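# Place the block onto the bench scale's pan

## Task

Get the block onto the weighing pan of the bench scale so that it stays there by itself.

## Robot and tools

Robot: two arms, left_arm and right_arm, each with a two-finger gripper and a wrist camera (cam_left_wrist and cam_right_wrist, both 896x504). The bases sit at left_arm (-0.045, +0.294, 0) m, quat_wxyz (+1.000, 0, 0, -0.014), and right_arm (+0.030, -0.342, 0) m, quat_wxyz (+1.000, 0, 0, +0.012). A two-camera stand is fixed to the floor behind the arms. Loose objects may occasionally get a short shove from outside.

Frames: the scene frame has its origin at table-top height, halfway between the nominal bases, with +z up and +x reaching out over the table. left_arm is on the +y side; arm names do not match image sides. Each arm reports its hand position, quaternion, Hand target, velocities and wrist-camera pose in its own base frame. Offsets also use that arm's base axes, and rotations turn about the Hand target position. The gripper's fingers point along its +z and spread along its y. end_effector_position is the spot between the pads, roughly 1 cm short of the tips. Reported pose can be wrong by a few cm, worse far out.

execute_actions(actions, cameras): actions is a list of actions. Each action is a table of up to 15 rows, one row per 1/30 s step. A shorter table repeats its final row to fill 15 steps. Each row holds 14 numbers in [-1, 1]: dx, dy, dz, rx, ry, rz, opening for left_arm, then the same seven for right_arm. Both arms are always included. The six pose numbers are an offset from that arm's Hand target as it was when the action began. Every row in an action counts from that same start, and the next action starts from the new Hand target, so repeating an offset keeps adding. Scale: 1.0 equals 0.6 m or 180 degrees; rx, ry, rz form one rotation vector. A dx, dy, dz longer than 1.0 is cut back along its direction. Opening is absolute: +1 is fully open (0.093 m) and -1 is closed. cameras takes names, ["all"], [] for none, or null. Null gives all cameras for an empty actions list and none otherwise. Any unknown name rejects the call. An empty actions list returns the full state, the images and the scene number.

move(target, speed, blend, opening_speed, grip_force, blocking, cameras): target is one 14-number row or a list of up to 15 such rows. Every row is an offset from the Hand targets at the start of the move, not from the row before it. Paths are straight, end together, last at least 0.5 s and are cut off at 10 s. speed is in m/s, 0.002 to 2.9, default 0.25, with turning limited to twice that in rad/s. It can be one value or one per target. blend, in m, rounds corners of a list; 0 (the default) stops at each row. opening_speed is given per second on the -1..+1 scale, at least 0.2. grip_force is in newtons per pad, 10 to 50, one value or one per arm. It stays set, and low values close slowly: about 16 s at 10. With blocking=false the call returns after about 0.5 s while motion continues. Paths ignore obstacles and the other arm. Grippers lag behind, especially fast or fully stretched. Keep paths away from an arm's own base. The result adds a move: line: done (within 10 mm and 2 degrees), off_target, moving, held or fault. limits=paced means the pose was clipped; limits=held means steps were withheld. Done does not tell you about contact.

wait(seconds 0 to 10) lets time pass with commands held. stop() brakes a running move. zoom_image(camera, region) enlarges [x0, y0, x1, y1] pixels (at most 504x504) from the latest image of cam_left_wrist or cam_right_wrist. finished_scene(scene, 1 to 2) closes the scene permanently. Call it only when the block sits on the pan with no gripper holding it.

Results: Hand target is the last commanded pose after clipping, and later offsets build on it. Orientation commands are limited to 40 degrees from the measured orientation per step. Grippers often stop short of the target, so resend zeros or send the remaining gap as an offset. Small moves may drift sideways or fail. Check position and tilt after each move. An arm blocked by something keeps pushing. To command it again, send zeros for its six pose numbers, or aim back past the gripper to relieve a push. To leave an arm as it is, repeat its current command; an opening of 0 is itself a command (half open). Tool commands shows the current commands. Joint positions end with the finger gap in metres. Joint velocities may read within noise. Joint torques include gravity and have per-arm offsets; the first three wrap at ±28 N m. Joint ranges (rad): waist -2.618 to 3.054, shoulder 0 to 3.142, elbow 0 to 3.142 (straight 2.901), wrist pitch ±1.571, wrist yaw ±1.571, wrist roll ±2.094.

Gripping: grip_measured runs from +1 open to -1 closed. The pads meet near -0.94, and each mm of object width adds about 0.0208. The reading may sit up to 0.02 high. For a firm hold on a rigid block, command at least 0.24 below its width reading and keep sending that value. To release, send well above the width reading. Closing from far away in one jump briefly squeezes hard. Pads give about 50 to 65 N each.

Avoid: knocking anything off the table, which fails the task; dropping or releasing a moving block; slamming into the scale, the table or fixtures; and contact between the arms, grippers or wrist cameras, which the clearance check does not prevent. Also avoid straining a camera cable and leaving arms stretched or pushing, since that heats motors. MOTOR HOT appears at 75 °C, a fold fault at 90 °C and collapse at 100 °C. Move smoothly and finish quickly.

Each tool is called after "Request:" in YAML: its name, and indented under it one key for each argument.

## Session

Request:
execute_actions:
  actions: []

Scene clock: 0.00 s.
left_arm: end_effector_position=(+0.2859, +0.1840, +0.2574) grip_measured=+1.000 end_effector_quat_wxyz=(+0.461, -0.084, +0.837, +0.284) | right_arm: end_effector_position=(+0.3661, +0.1151, +0.2179) grip_measured=+1.000 end_effector_quat_wxyz=(+0.565, -0.084, +0.777, +0.267)
Joint positions: left_arm=[0.507 0.965 0.835 -0.301 -0.132 0.391 0.093] | right_arm=[0.129 1.175 0.594 0.339 -0.41 0.235 0.093]
Joint velocities: within noise
Joint torques (N m): no reading
Motor temperatures (°C): left_arm=[26 33 33 31 30 23 26] | right_arm=[28 35 35 28 26 24 26]
Heat: left arm: 33 °C; right arm: 35 °C.
Hand target: left_arm +0.2873, +0.1848, +0.2689; +0.473, -0.084, +0.828, +0.289 | right_arm +0.3674, +0.1152, +0.2272; +0.574, -0.087, +0.769, +0.267
Tool commands: left_gripper/opening=+1.0 right_gripper/opening=+1.0

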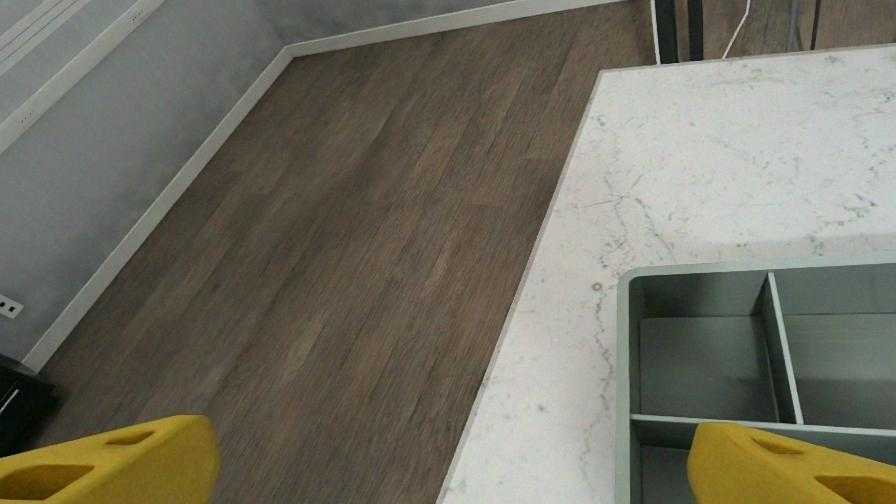

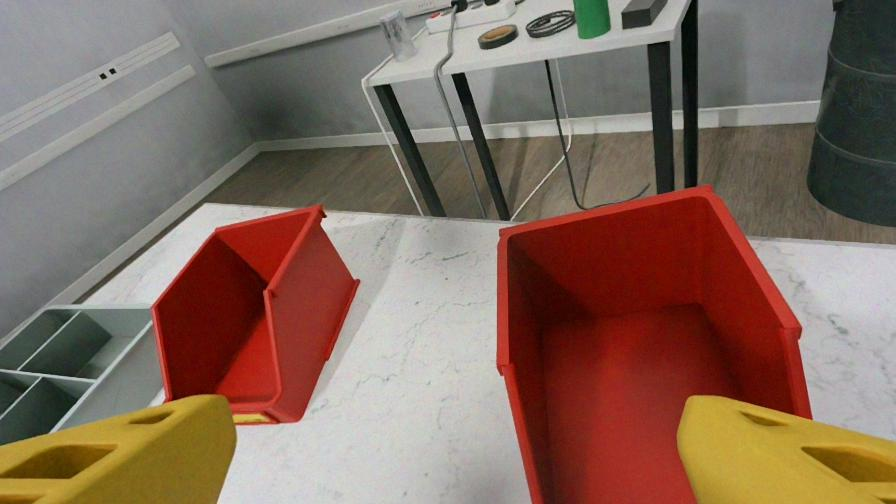

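Request:
move:
  target: [-0.1,-0.2,0.17,0,0,-0.35,1,-0.2,-0.3,0.24,0,0,-0.33,1]
  speed: 0.4
  cameras: ["all"]

Scene clock: 13.23 s.
left_arm: end_effector_position=(+0.2276, +0.0661, +0.3618) grip_measured=+1.000 end_effector_quat_wxyz=(+0.549, +0.348, +0.760, +0.002) | right_arm: end_effector_position=(+0.2497, -0.0614, +0.3590) grip_measured=+1.000 end_effector_quat_wxyz=(+0.623, +0.294, +0.723, -0.055)
Joint positions: left_arm=[0.982 1.185 1.533 -1.561 1.132 1.612 0.093] | right_arm=[0.132 0.699 1.009 -0.576 0.59 0.448 0.093]
Joint torques (N m): left_arm=[0.47 -1.59 8.87 0.8 0.79 0.09] | right_arm=[-0.59 0.94 8.77 1.98 0.16 0.11]
Motor temperatures (°C): left_arm=[26 33 35 34 30 23 26] | right_arm=[28 35 40 31 26 24 26]
Heat: left arm: 35 °C; right arm: 40 °C.
Hand target: left_arm +0.2273, +0.0648, +0.3709; +0.554, +0.361, +0.750, -0.001 | right_arm +0.2475, -0.0647, +0.3711; +0.631, +0.305, +0.711, -0.053
Off the commanded pose: left_arm 0.009 m, 2 deg | right_arm 0.013 m, 2 deg.
joint sent to its limit (left arm) — joint 4 (wrist pitch), lower limit. The joint targets still meet the commanded pose.
move: off_target (right_arm)
camera_calibration:
cam_left_wrist: T_world_to_cam=[[-0.501175, -0.769136, -0.396552, 0.310358], [-0.488176, 0.629673, -0.604315, 0.328148], [0.714498, -0.10928, -0.69105, 0.179052], [0, 0, 0, 1]] pos_world=[0.187806, 0.0516484, 0.445112]
cam_right_wrist: T_world_to_cam=[[-0.49001, -0.819885, -0.296106, 0.181115], [-0.426101, 0.521614, -0.739159, 0.440462], [0.760479, -0.236024, -0.60495, 0.100767], [0, 0, 0, 1]] pos_world=[0.199799, -0.0574738, 0.440159]

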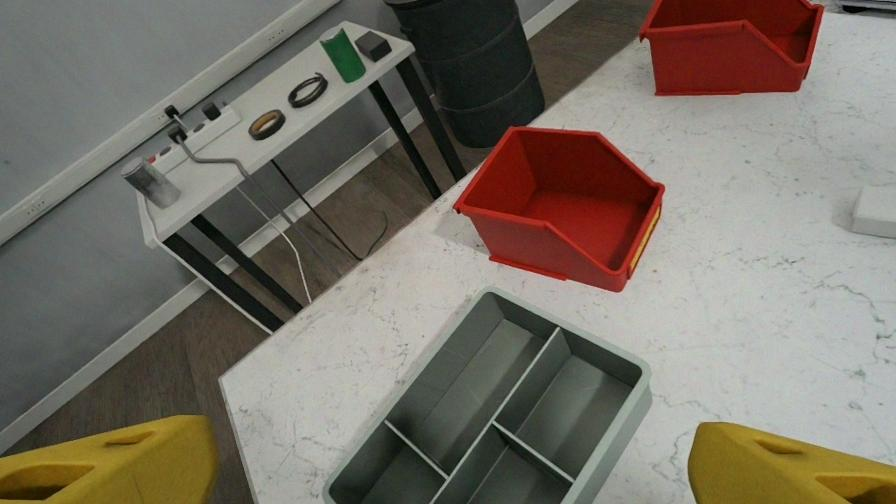

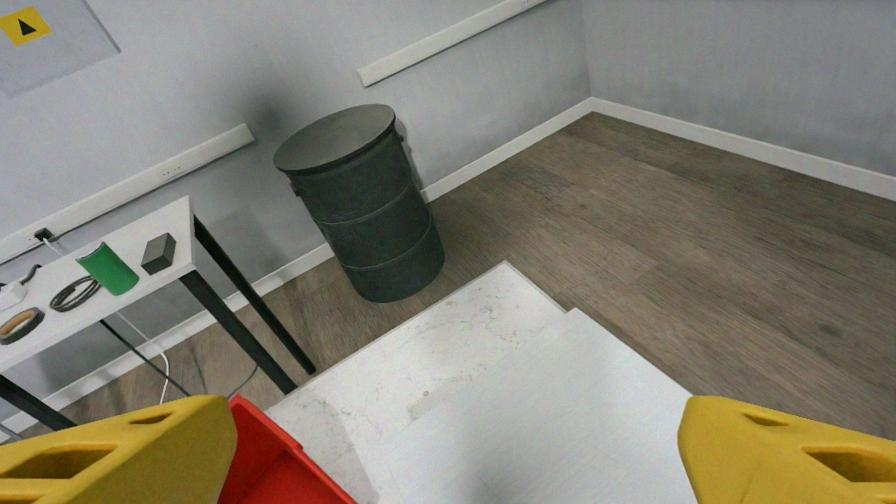

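Request:
move:
  target: [0.05,-0.05,0.05,0,0,-0.2,1,-0.1,0.05,0.07,0.09,0.16,0,1]
  speed: 0.4
  cameras: ["all"]

Scene clock: 21.67 s.
left_arm: end_effector_position=(+0.2569, +0.0372, +0.3927) grip_measured=+1.000 end_effector_quat_wxyz=(+0.592, +0.460, +0.661, -0.020) | right_arm: end_effector_position=(+0.1907, -0.0354, +0.4060) grip_measured=+1.000 end_effector_quat_wxyz=(+0.435, +0.341, +0.833, +0.007)
Joint positions: left_arm=[0.806 1.306 1.671 -1.564 1.244 1.754 0.093] | right_arm=[0.181 1.051 1.859 -1.558 0.424 0.771 0.093]
Joint torques (N m): left_arm=[-0.42 -2.09 8.64 0.86 0.82 0.09] | right_arm=[-0.68 0.25 6.13 1.68 0.01 -0.1]
Heat: left arm: 36 °C; right arm: 41 °C.
Hand target: left_arm +0.2574, +0.0348, +0.4009; +0.527, +0.575, +0.602, -0.172 | right_arm +0.1874, -0.0347, +0.4132; +0.386, +0.368, +0.846, -0.027
Off the commanded pose: left_arm 0.009 m, 24 deg | right_arm 0.008 m, 8 deg.
joint sent to its limit (left arm) — joint 4 (wrist pitch), lower limit. The joint targets are off in orientation, not in position.
joint sent to its limit (right arm) — joint 4 (wrist pitch), lower limit. The joint targets are off in orientation, not in position.
move: off_target (left_arm, right_arm)
camera_calibration:
cam_left_wrist: T_world_to_cam=[[-0.609453, -0.593224, -0.525977, 0.387106], [-0.205048, 0.758793, -0.618214, 0.30725], [0.765847, -0.268922, -0.584088, 0.12712], [0, 0, 0, 1]] pos_world=[0.201569, 0.0306873, 0.467804]
cam_right_wrist: T_world_to_cam=[[-0.561702, -0.763442, -0.318821, 0.212254], [-0.667741, 0.645857, -0.370122, 0.337222], [0.488479, 0.00499132, -0.872561, 0.349291], [0, 0, 0, 1]] pos_world=[0.17378, -0.057497, 0.497262]

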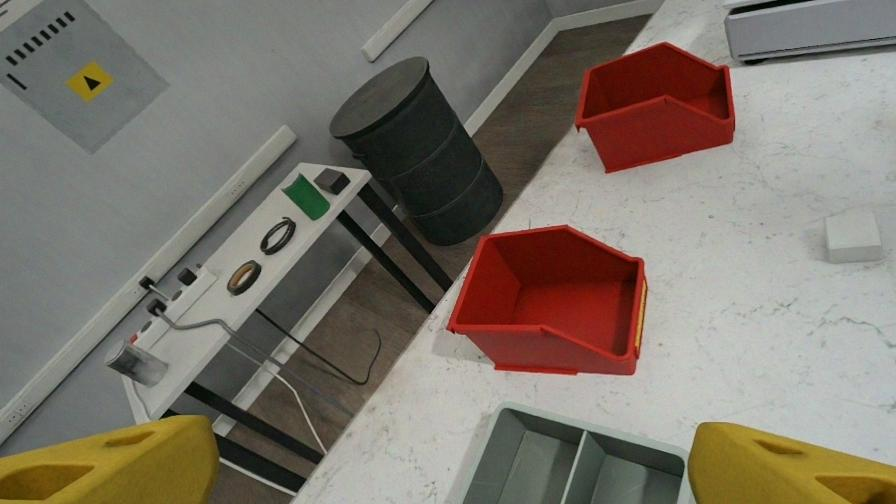

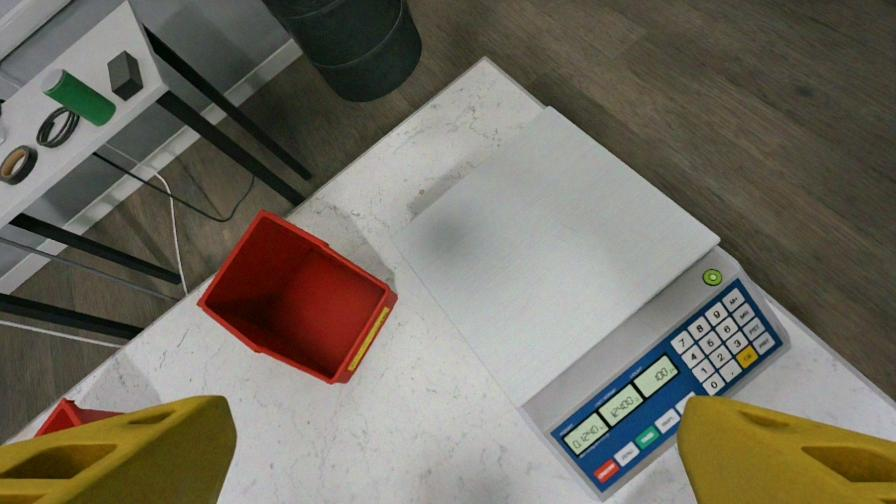

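Request:
move:
  target: [0,0.15,0,0,0,0.2,1,-0.03,0.39,-0.13,0,0,0.28,1]
  speed: 0.4
  cameras: ["cam_right_wrist"]

Scene clock: 40.10 s.
left_arm: end_effector_position=(+0.2584, +0.1207, +0.3981) grip_measured=+1.000 end_effector_quat_wxyz=(+0.571, +0.342, +0.746, +0.019) | right_arm: end_effector_position=(+0.1696, +0.1942, +0.3385) grip_measured=+1.000 end_effector_quat_wxyz=(+0.364, -0.021, +0.921, +0.138)
Joint positions: left_arm=[1.015 1.427 1.823 -1.565 1.183 1.602 0.093] | right_arm=[1.201 1.185 1.623 -1.395 0.55 0.978 0.093]
Joint torques (N m): left_arm=[0.96 -3.19 8.58 0.92 0.43 -0.07] | right_arm=[0.12 -1.92 4.59 1.58 0.12 -0.12]
Heat: left arm: 37 °C; right arm: 40 °C.
Hand target: left_arm +0.2573, +0.1248, +0.4010; +0.554, +0.361, +0.750, -0.001 | right_arm +0.1694, +0.1993, +0.3351; +0.361, -0.027, +0.922, +0.140
Off the commanded pose: left_arm 0.005 m, 4 deg | right_arm 0.006 m, 1 deg.
joint sent to its limit (left arm) — joint 4 (wrist pitch), lower limit. The joint targets are off in orientation, not in position.
move: off_target (left_arm)
camera_calibration:
cam_right_wrist: T_world_to_cam=[[0.134697, -0.959117, -0.248898, 0.250418], [-0.952958, -0.0565563, -0.297778, 0.310101], [0.271527, 0.2773, -0.921617, 0.300044], [0, 0, 0, 1]] pos_world=[0.180313, 0.174516, 0.431195]
Images, in order (width x height): cam_right_wrist 896x504.

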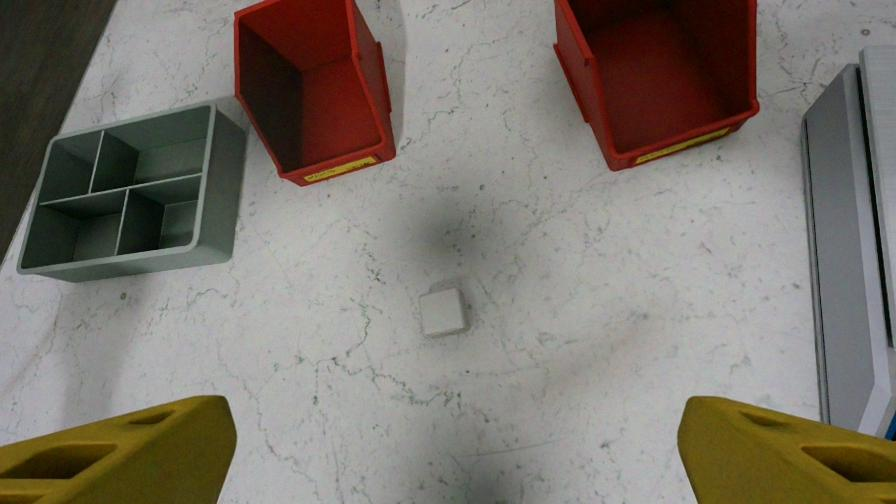

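Request:
move:
  target: [0,0,0,0,0,0,1,0.116,0.156,-0.375,-0.1227,0.2209,0.0647,1]
  speed: 0.4
  cameras: ["cam_right_wrist"]

Scene clock: 50.23 s.
left_arm: end_effector_position=(+0.2584, +0.1207, +0.3980) grip_measured=+1.000 end_effector_quat_wxyz=(+0.571, +0.342, +0.746, +0.019) | right_arm: end_effector_position=(+0.2351, +0.2875, +0.1051) grip_measured=+1.000 end_effector_quat_wxyz=(+0.000, -0.134, +0.991, -0.009)
Joint positions: left_arm=[1.015 1.427 1.823 -1.565 1.183 1.602 0.093] | right_arm=[0.891 1.97 1.693 -1.307 0.013 0.622 0.093]
Joint torques (N m): left_arm=[0.87 -3.15 8.51 0.93 0.45 -0.06] | right_arm=[-0.44 -9.11 8.49 0.21 -0.17 -0.11]
Heat: left arm: 38 °C; right arm: 40 °C.
Hand target: left_arm +0.2573, +0.1248, +0.4009; +0.554, +0.361, +0.750, -0.001 | right_arm +0.2390, +0.2929, +0.1102; +0.001, -0.137, +0.991, +0.000
Off the commanded pose: left_arm 0.005 m, 4 deg | right_arm 0.008 m, 1 deg.
joint sent to its limit (left arm) — joint 4 (wrist pitch), lower limit. The joint targets are off in orientation, not in position.
move: off_target (left_arm)
camera_calibration:
cam_right_wrist: T_world_to_cam=[[0.25683, -0.966369, 0.0130228, 0.218841], [-0.867539, -0.224584, 0.443778, 0.258617], [-0.425928, -0.125273, -0.896042, 0.318285], [0, 0, 0, 1]] pos_world=[0.303722, 0.309435, 0.167578]
Images, in order (width x height): cam_right_wrist 896x504.

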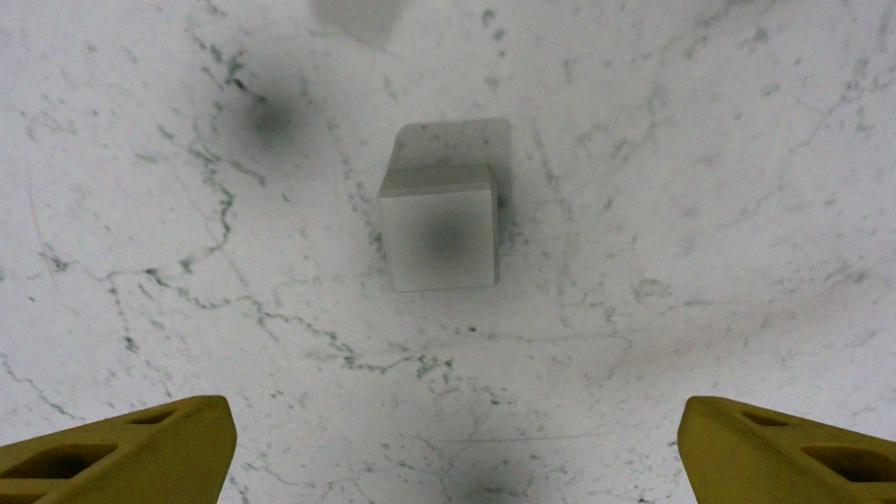

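Request:
move:
  target:
    - [0,0,0,0,0,0,1,0.009,0.0085,-0.14,0,0,0.014,1]
    - [0,0,0,0,0,0,1,0.009,0.0085,-0.14,0,0,0.014,-0.5]
    - [0,0,0,0,0,0,1,0.009,0.0085,0.233,0,0,0.014,-0.5]
    - [0,0,0,0,0,0,1,0.127,-0.705,0.233,0,0,-0.2,-0.5]
  speed: [0.2,0.2,0.3,0.4]
  blend: [0,0,0.06,0]
  opening_speed: 2
  cameras: ["cam_right_wrist"]

Scene clock: 69.33 s.
left_arm: end_effector_position=(+0.2584, +0.1207, +0.3980) grip_measured=+1.000 end_effector_quat_wxyz=(+0.571, +0.342, +0.746, +0.019) | right_arm: end_effector_position=(+0.3094, -0.1301, +0.2427) grip_measured=-0.498 end_effector_quat_wxyz=(+0.098, +0.184, +0.978, -0.021)
Joint positions: left_arm=[1.015 1.427 1.823 -1.565 1.183 1.602 0.093] | right_arm=[-0.398 1.716 1.908 -1.562 0 -0.027 0.021]
Joint torques (N m): left_arm=[0.98 -3.11 8.49 0.92 0.45 -0.03] | right_arm=[0.49 -6.72 8.29 0.73 -0.08 -0.13]
Motor temperatures (°C): left_arm=[26 33 39 32 30 23 26] | right_arm=[28 40 43 29 26 24 26]
Heat: left arm: 39 °C; right arm: 43 °C.
Hand target: left_arm +0.2573, +0.1248, +0.4009; +0.554, +0.361, +0.750, -0.001 | right_arm +0.3152, -0.1302, +0.2499; +0.001, +0.176, +0.984, +0.000
Off the commanded pose: left_arm 0.005 m, 4 deg | right_arm 0.009 m, 11 deg.
joint sent to its limit (left arm) — joint 4 (wrist pitch), lower limit. The joint targets are off in orientation, not in position.
joint sent to its limit (right arm) — joint 4 (wrist pitch), lower limit. The joint targets are off in orientation, not in position.
move: off_target (left_arm, right_arm)
camera_calibration:
cam_right_wrist: T_world_to_cam=[[-0.371472, -0.928443, -0.00140288, -0.00276737], [-0.898236, 0.359004, 0.25355, 0.29987], [-0.234903, 0.0954471, -0.967321, 0.407871], [0, 0, 0, 1]] pos_world=[0.364136, -0.149154, 0.318506]
Images, in order (width x height): cam_right_wrist 896x504.

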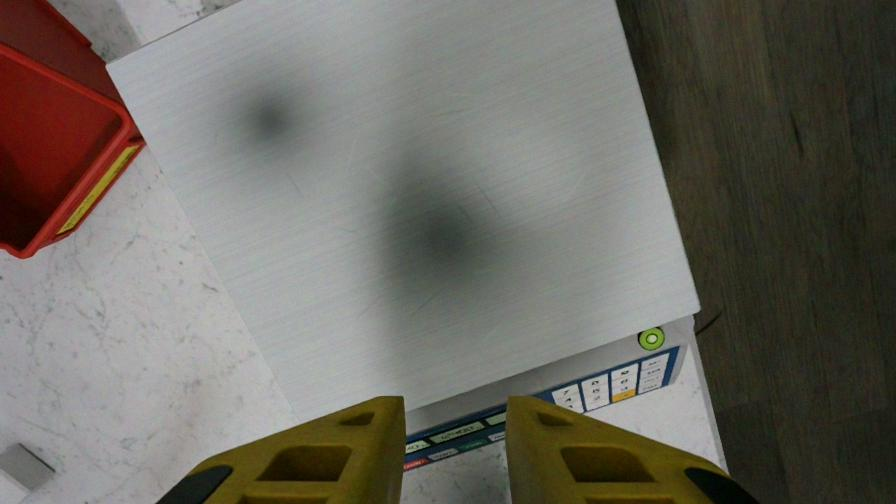

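Request:
move:
  target: [0,0,0,0,0,0,1,-0.127,0.65,-0.12,0,0,0.186,1]
  speed: 0.45
  cameras: ["cam_right_wrist"]

Scene clock: 79.90 s.
left_arm: end_effector_position=(+0.2584, +0.1207, +0.3980) grip_measured=+1.000 end_effector_quat_wxyz=(+0.571, +0.342, +0.746, +0.019) | right_arm: end_effector_position=(+0.2350, +0.2565, +0.1738) grip_measured=+1.000 end_effector_quat_wxyz=(-0.002, -0.124, +0.992, -0.006)
Joint positions: left_arm=[1.015 1.427 1.823 -1.565 1.183 1.602 0.093] | right_arm=[0.832 1.892 1.86 -1.549 0.007 0.585 0.093]
Joint torques (N m): left_arm=[0.91 -3.15 8.54 0.92 0.44 -0.05] | right_arm=[-0.58 -8.03 8.29 0.2 -0.12 0.11]
Heat: left arm: 39 °C; right arm: 43 °C.
Hand target: left_arm +0.2573, +0.1248, +0.4009; +0.554, +0.361, +0.750, -0.001 | right_arm +0.2389, +0.2598, +0.1779; +0.001, -0.115, +0.993, +0.000
Off the commanded pose: left_arm 0.005 m, 4 deg | right_arm 0.007 m, 1 deg.
joint sent to its limit (left arm) — joint 4 (wrist pitch), lower limit. The joint targets are off in orientation, not in position.
move: off_target (left_arm)
camera_calibration:
cam_right_wrist: T_world_to_cam=[[0.235706, -0.971806, 0.00592244, 0.1956], [-0.870956, -0.208534, 0.444916, 0.21758], [-0.431137, -0.110027, -0.895553, 0.373124], [0, 0, 0, 1]] pos_world=[0.304266, 0.276512, 0.236189]
Images, in order (width x height): cam_right_wrist 896x504.

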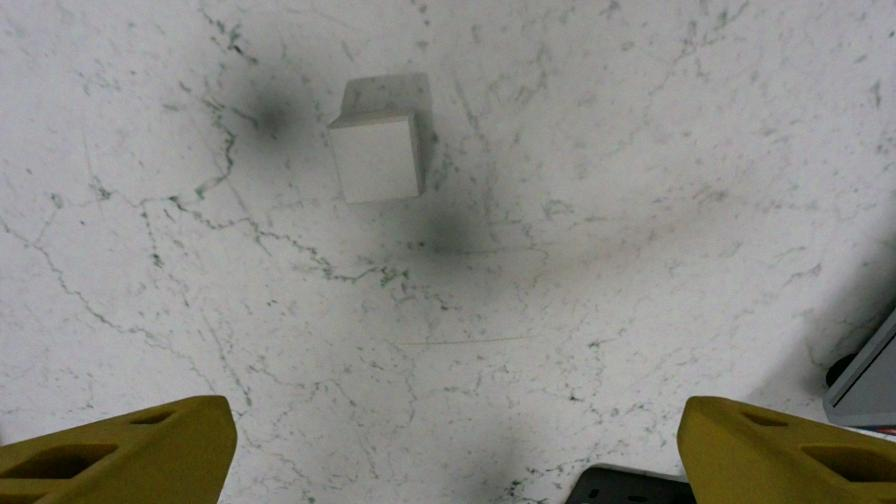

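Request:
move:
  target:
    - [0,0,0,0,0,0,1,0.01,0.061,-0.261,0,0,0.038,1]
    - [0,0,0,0,0,0,1,0.01,0.061,-0.261,0,0,0.038,-0.55]
  speed: [0.2,0.2]
  opening_speed: 2
  cameras: ["cam_right_wrist"]

Scene clock: 94.80 s.
left_arm: end_effector_position=(+0.2584, +0.1207, +0.3980) grip_measured=+1.000 end_effector_quat_wxyz=(+0.571, +0.342, +0.746, +0.019) | right_arm: end_effector_position=(+0.2465, +0.2943, +0.0275) grip_measured=-0.347 end_effector_quat_wxyz=(+0.004, -0.168, +0.986, -0.001)
Joint positions: left_arm=[1.015 1.427 1.823 -1.565 1.183 1.602 0.093] | right_arm=[0.877 2.054 1.502 -1.014 0.007 0.539 0.029]
Joint torques (N m): left_arm=[0.87 -3.17 8.44 0.91 0.43 -0.06] | right_arm=[0.13 -9.25 5.16 0.53 -0.1 -0.1]
Heat: left arm: 39 °C; right arm: 44 °C.
Hand target: left_arm +0.2573, +0.1248, +0.4009; +0.554, +0.361, +0.750, -0.001 | right_arm +0.2449, +0.2964, +0.0212; +0.001, -0.174, +0.985, +0.000
Off the commanded pose: left_arm 0.005 m, 4 deg | right_arm 0.007 m, 1 deg.
joint sent to its limit (left arm) — joint 4 (wrist pitch), lower limit. The joint targets are off in orientation, not in position.
move: off_target (left_arm)
camera_calibration:
cam_right_wrist: T_world_to_cam=[[0.321759, -0.94682, -0.00184972, 0.202138], [-0.852604, -0.29059, 0.434309, 0.320452], [-0.41175, -0.138166, -0.900762, 0.254796], [0, 0, 0, 1]] pos_world=[0.313091, 0.319712, 0.0907095]
Images, in order (width x height): cam_right_wrist 896x504.

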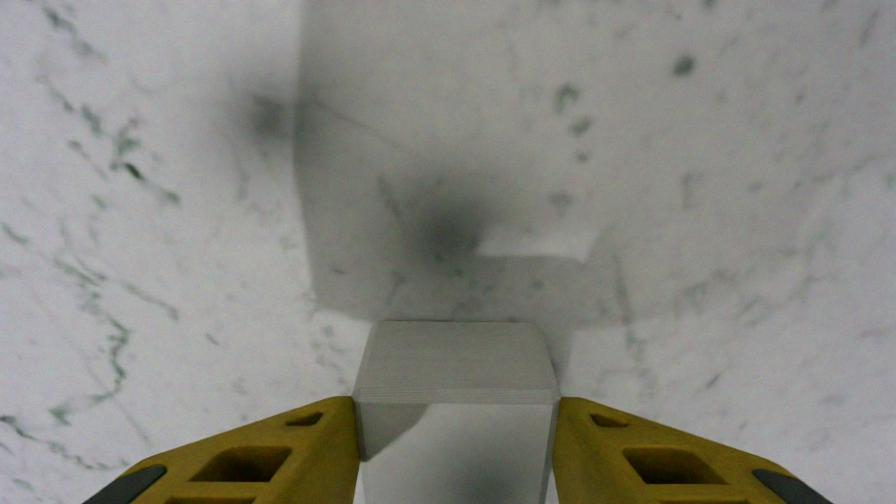

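Request:
move:
  target:
    - [0,0,0,0,0,0,1,0,0,0,0,0,0,0.2]
    - [0,0,0,0,0,0,1,-0.011,-0.003,-0.0167,0,0,0,0.2]
    - [0,0,0,0,0,0,1,-0.011,-0.003,-0.0167,0,0,0,-0.7]
    - [0,0,0,0,0,0,1,-0.011,-0.003,0.07,0,0,0,-0.7]
  speed: [0.1,0.1,0.1,0.1]
  opening_speed: 2
  cameras: ["cam_right_wrist"]

Scene clock: 105.80 s.
left_arm: end_effector_position=(+0.2584, +0.1207, +0.3980) grip_measured=+1.000 end_effector_quat_wxyz=(+0.571, +0.342, +0.746, +0.019) | right_arm: end_effector_position=(+0.2332, +0.2840, +0.0390) grip_measured=-0.319 end_effector_quat_wxyz=(-0.024, -0.173, +0.984, -0.025)
Joint positions: left_arm=[1.015 1.427 1.823 -1.565 1.183 1.602 0.093] | right_arm=[0.886 2.047 1.537 -1.129 0.007 0.539 0.03]
Joint torques (N m): left_arm=[0.94 -3.17 8.55 0.92 0.44 -0.06] | right_arm=[0.36 -14.15 8.06 0.07 -0.12 -0.01]
Heat: left arm: 39 °C; right arm: 44 °C.
Hand target: left_arm +0.2573, +0.1248, +0.4009; +0.554, +0.361, +0.750, -0.001 | right_arm +0.2383, +0.2946, +0.0633; +0.001, -0.174, +0.985, +0.000
Off the commanded pose: left_arm 0.005 m, 4 deg | right_arm 0.027 m, 4 deg.
joint sent to its limit (left arm) — joint 4 (wrist pitch), lower limit. The joint targets are off in orientation, not in position.
move: off_target (left_arm, right_arm)
camera_calibration:
cam_right_wrist: T_world_to_cam=[[0.331913, -0.942609, 0.0363741, 0.191728], [-0.828305, -0.272779, 0.489391, 0.288253], [-0.451382, -0.192564, -0.871306, 0.281922], [0, 0, 0, 1]] pos_world=[0.302379, 0.313642, 0.097598]
Images, in order (width x height): cam_right_wrist 896x504.

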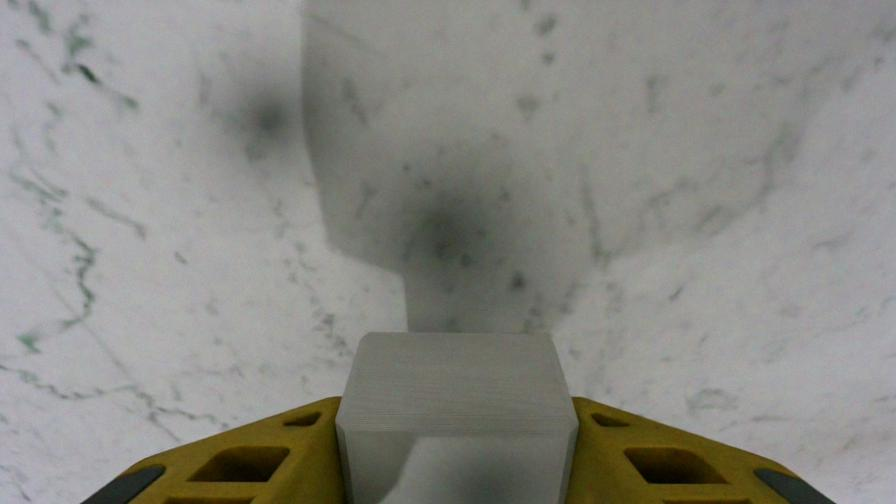

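Request:
move:
  target:
    - [0,0,0,0,0,0,1,0,0,0.253,0,0,0,-1]
    - [0,0,0,0,0,0,1,0.175,-0.7,0.253,0,0,-0.25,-1]
  speed: [0.15,0.2]
  blend: [0.02,0]
  cameras: ["cam_right_wrist"]

Scene clock: 116.77 s.
left_arm: end_effector_position=(+0.2584, +0.1207, +0.3980) grip_measured=+1.000 end_effector_quat_wxyz=(+0.571, +0.342, +0.746, +0.019) | right_arm: end_effector_position=(+0.3361, -0.1255, +0.2104) grip_measured=-0.318 end_effector_quat_wxyz=(+0.054, +0.223, +0.973, -0.010)
Joint positions: left_arm=[1.015 1.427 1.823 -1.565 1.183 1.602 0.093] | right_arm=[-0.355 1.856 1.958 -1.562 0.005 0.096 0.03]
Joint torques (N m): left_arm=[0.96 -3.18 8.57 0.93 0.45 -0.03] | right_arm=[0.25 -7.42 8.39 0.55 -0.12 -0.15]
Motor temperatures (°C): left_arm=[26 32 39 31 30 23 26] | right_arm=[28 47 45 27 25 24 27]
Heat: left arm: 39 °C; right arm: 47 °C.
Hand target: left_arm +0.2573, +0.1248, +0.4009; +0.554, +0.361, +0.750, -0.001 | right_arm +0.3433, -0.1254, +0.2149; +0.001, +0.216, +0.976, +0.000
Off the commanded pose: left_arm 0.005 m, 4 deg | right_arm 0.009 m, 6 deg.
joint sent to its limit (left arm) — joint 4 (wrist pitch), lower limit. The joint targets are off in orientation, not in position.
joint sent to its limit (right arm) — joint 4 (wrist pitch), lower limit. The joint targets are off in orientation, not in position.
move: off_target (left_arm, right_arm)
camera_calibration:
cam_right_wrist: T_world_to_cam=[[-0.443855, -0.896024, -0.0115484, 0.0419395], [-0.84459, 0.414001, 0.339516, 0.30115], [-0.299433, 0.16045, -0.940529, 0.406631], [0, 0, 0, 1]] pos_world=[0.394722, -0.152341, 0.280688]
Images, in order (width x height): cam_right_wrist 896x504.

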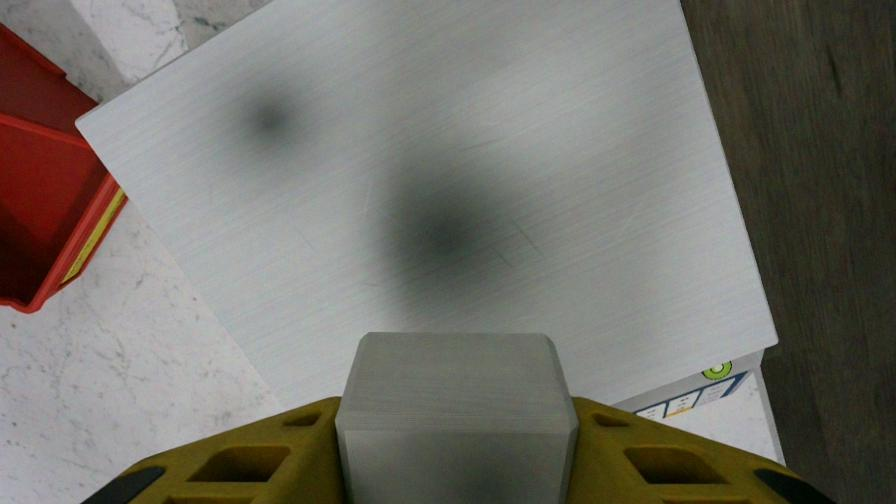

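Request:
move:
  target:
    - [0,0,0,0,0,0,1,0,0,-0.14,0,0,0,-1]
    - [0,0,0,0,0,0,1,0,0,-0.163,0,0,0,-1]
  speed: [0.15,0.03]
  blend: [0.01,0]
  cameras: ["cam_right_wrist"]

Scene clock: 125.17 s.
left_arm: end_effector_position=(+0.2584, +0.1207, +0.3980) grip_measured=+1.000 end_effector_quat_wxyz=(+0.571, +0.342, +0.746, +0.019) | right_arm: end_effector_position=(+0.3414, -0.1274, +0.1247) grip_measured=-0.318 end_effector_quat_wxyz=(+0.005, +0.223, +0.975, -0.003)
Joint positions: left_arm=[1.015 1.427 1.823 -1.565 1.183 1.602 0.093] | right_arm=[-0.355 1.917 1.698 -1.341 0.005 0.095 0.03]
Joint torques (N m): left_arm=[0.91 -3.15 8.58 0.93 0.45 -0.06] | right_arm=[0.24 -8.44 4.89 0.52 -0.15 -0.13]
Heat: left arm: 40 °C; right arm: 46 °C.
Hand target: left_arm +0.2573, +0.1248, +0.4009; +0.554, +0.361, +0.750, -0.001 | right_arm +0.3433, -0.1254, +0.1172; +0.001, +0.216, +0.976, +0.000
Off the commanded pose: left_arm 0.005 m, 4 deg | right_arm 0.008 m, 1 deg.
joint sent to its limit (left arm) — joint 4 (wrist pitch), lower limit. The joint targets are off in orientation, not in position.
move: off_target (left_arm); blend cut to 0.0069 m at target 1
camera_calibration:
cam_right_wrist: T_world_to_cam=[[-0.443836, -0.896108, -0.00100922, 0.0402785], [-0.808722, 0.400069, 0.431177, 0.310042], [-0.385977, 0.192188, -0.902267, 0.356827], [0, 0, 0, 1]] pos_world=[0.406342, -0.156522, 0.188311]
Images, in order (width x height): cam_right_wrist 896x504.

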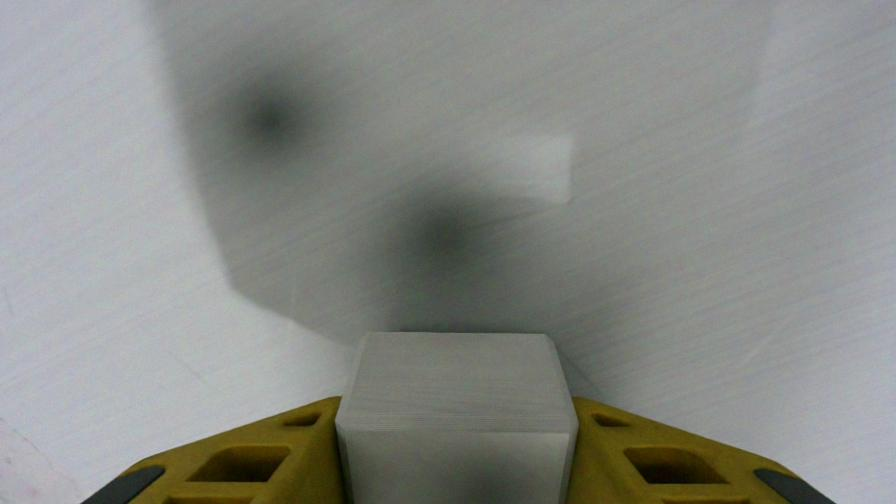

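Request:
move:
  target: [0,0,0,0,0,0,1,0.003,0.003,-0.01,0,0,0,-1]
  speed: 0.03
  cameras: ["cam_right_wrist"]

Scene clock: 130.33 s.
left_arm: end_effector_position=(+0.2584, +0.1207, +0.3980) grip_measured=+1.000 end_effector_quat_wxyz=(+0.571, +0.342, +0.746, +0.019) | right_arm: end_effector_position=(+0.3429, -0.1257, +0.1205) grip_measured=-0.318 end_effector_quat_wxyz=(+0.006, +0.220, +0.975, -0.003)
Joint positions: left_arm=[1.015 1.427 1.823 -1.565 1.183 1.602 0.093] | right_arm=[-0.349 1.917 1.682 -1.321 0.005 0.095 0.03]
Joint torques (N m): left_arm=[0.95 -3.19 8.54 0.91 0.46 -0.04] | right_arm=[0.34 -8.16 4.89 0.59 -0.12 -0.02]
Heat: left arm: 40 °C; right arm: 45 °C.
Hand target: left_arm +0.2573, +0.1248, +0.4009; +0.554, +0.361, +0.750, -0.001 | right_arm +0.3452, -0.1237, +0.1113; +0.001, +0.216, +0.976, +0.000
Off the commanded pose: left_arm 0.005 m, 4 deg | right_arm 0.010 m, 1 deg.
joint sent to its limit (left arm) — joint 4 (wrist pitch), lower limit. The joint targets are off in orientation, not in position.
move: off_target (left_arm)
camera_calibration:
cam_right_wrist: T_world_to_cam=[[-0.438635, -0.898664, -0.00139199, 0.0403361], [-0.812273, 0.395804, 0.42843, 0.313381], [-0.384464, 0.189055, -0.903574, 0.3524], [0, 0, 0, 1]] pos_world=[0.407729, -0.154412, 0.184214]
Images, in order (width x height): cam_right_wrist 896x504.

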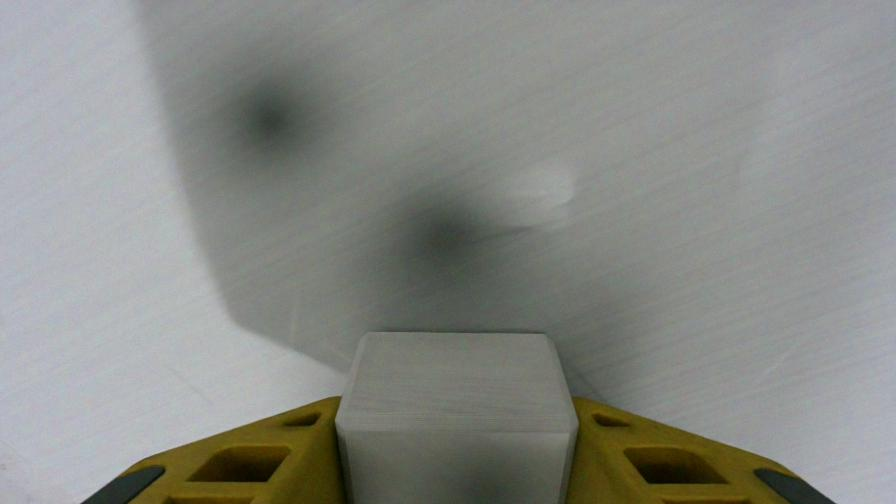

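Request:
move:
  target: [0,0,0,0,0,0,1,0.003,0.003,-0.01,0,0,0,-1]
  speed: 0.03
  cameras: ["cam_right_wrist"]

Scene clock: 133.90 s.
left_arm: end_effector_position=(+0.2584, +0.1207, +0.3980) grip_measured=+1.000 end_effector_quat_wxyz=(+0.571, +0.342, +0.746, +0.019) | right_arm: end_effector_position=(+0.3436, -0.1255, +0.1197) grip_measured=-0.318 end_effector_quat_wxyz=(+0.008, +0.219, +0.976, -0.005)
Joint positions: left_arm=[1.015 1.427 1.823 -1.565 1.183 1.602 0.093] | right_arm=[-0.347 1.917 1.679 -1.316 0.007 0.095 0.03]
Joint torques (N m): left_arm=[0.95 -3.18 8.54 0.91 0.44 -0.04] | right_arm=[0.61 -7.75 3.82 0.75 -0.15 0]
Heat: left arm: 40 °C; right arm: 45 °C.
Hand target: left_arm +0.2573, +0.1248, +0.4009; +0.554, +0.361, +0.750, -0.001 | right_arm +0.3470, -0.1218, +0.1052; +0.001, +0.216, +0.976, +0.000
Off the commanded pose: left_arm 0.005 m, 4 deg | right_arm 0.015 m, 1 deg.
joint sent to its limit (left arm) — joint 4 (wrist pitch), lower limit. The joint targets are off in orientation, not in position.
move: off_target (left_arm, right_arm)
camera_calibration:
cam_right_wrist: T_world_to_cam=[[-0.436615, -0.899648, 0.000699444, 0.0397811], [-0.813875, 0.395319, 0.425829, 0.315097], [-0.383373, 0.185354, -0.904803, 0.351366], [0, 0, 0, 1]] pos_world=[0.408523, -0.153902, 0.183712]
Images, in order (width x height): cam_right_wrist 896x504.

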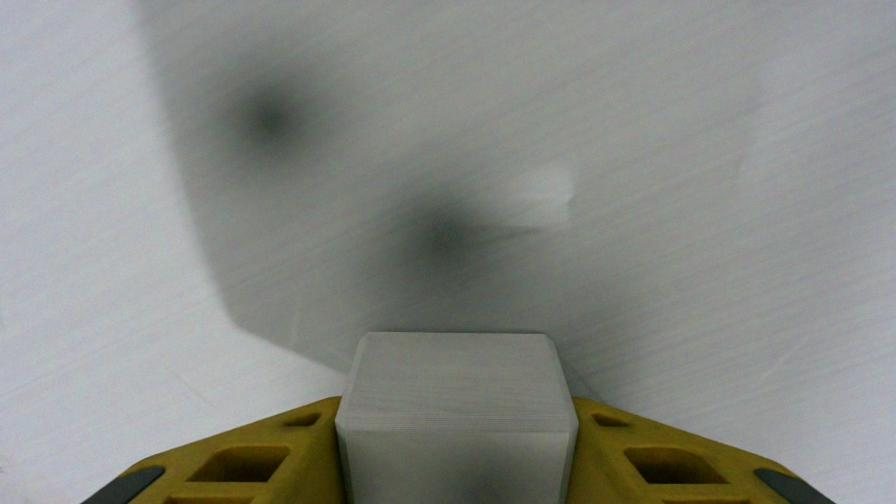

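Request:
move:
  target:
    - [0,0,0,0,0,0,1,0,0,0.01,0,0,0,0.3]
    - [0,0,0,0,0,0,1,0,0,0.05,0,0,0,0.3]
    - [0,0,0,0,0,0,1,-0.06,0,0.23,0,0,0,0.3]
  speed: [0.03,0.08,0.25]
  blend: [0,0.01,0]
  opening_speed: 1
  cameras: ["cam_right_wrist"]

Scene clock: 141.17 s.
left_arm: end_effector_position=(+0.2584, +0.1207, +0.3980) grip_measured=+1.000 end_effector_quat_wxyz=(+0.571, +0.342, +0.746, +0.019) | right_arm: end_effector_position=(+0.3106, -0.1216, +0.2349) grip_measured=+0.298 end_effector_quat_wxyz=(+0.087, +0.219, +0.972, -0.017)
Joint positions: left_arm=[1.015 1.427 1.823 -1.565 1.183 1.602 0.093] | right_arm=[-0.369 1.719 1.881 -1.557 0.007 0.073 0.059]
Joint torques (N m): left_arm=[0.98 -3.14 8.5 0.91 0.45 -0.03] | right_arm=[-0.51 -8.03 7.35 0.66 -0.14 -0.12]
Heat: left arm: 40 °C; right arm: 44 °C.
Hand target: left_arm +0.2573, +0.1248, +0.4009; +0.554, +0.361, +0.750, -0.001 | right_arm +0.3110, -0.1218, +0.2434; +0.001, +0.216, +0.976, +0.000
Off the commanded pose: left_arm 0.005 m, 4 deg | right_arm 0.008 m, 10 deg.
joint sent to its limit (left arm) — joint 4 (wrist pitch), lower limit. The joint targets are off in orientation, not in position.
joint sent to its limit (right arm) — joint 4 (wrist pitch), lower limit. The joint targets are off in orientation, not in position.
move: off_target (left_arm, right_arm)
camera_calibration:
cam_right_wrist: T_world_to_cam=[[-0.435798, -0.899962, -0.0121578, 0.0315849], [-0.866456, 0.415841, 0.276279, 0.291515], [-0.243585, 0.130936, -0.961001, 0.405277], [0, 0, 0, 1]] pos_world=[0.365069, -0.145864, 0.309316]
Images, in order (width x height): cam_right_wrist 896x504.

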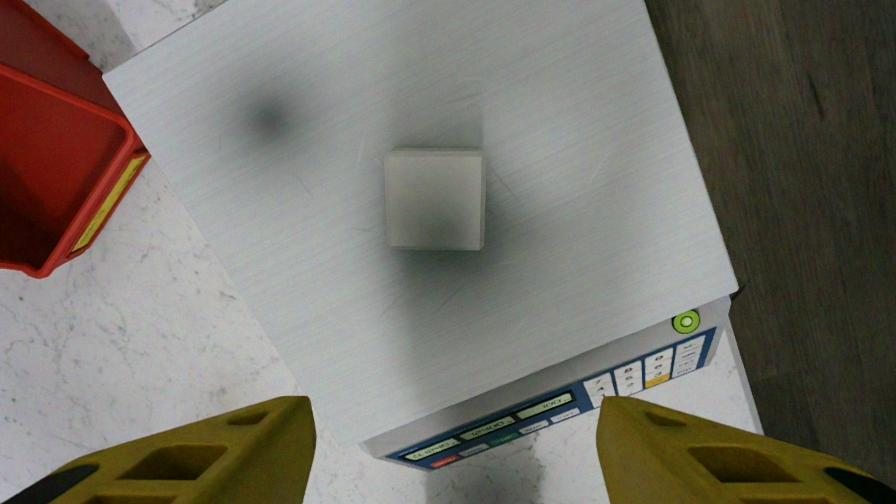

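Block is centred on the pan.

Request:
finished_scene:
  scene: 1

The scene is finished: the task was done.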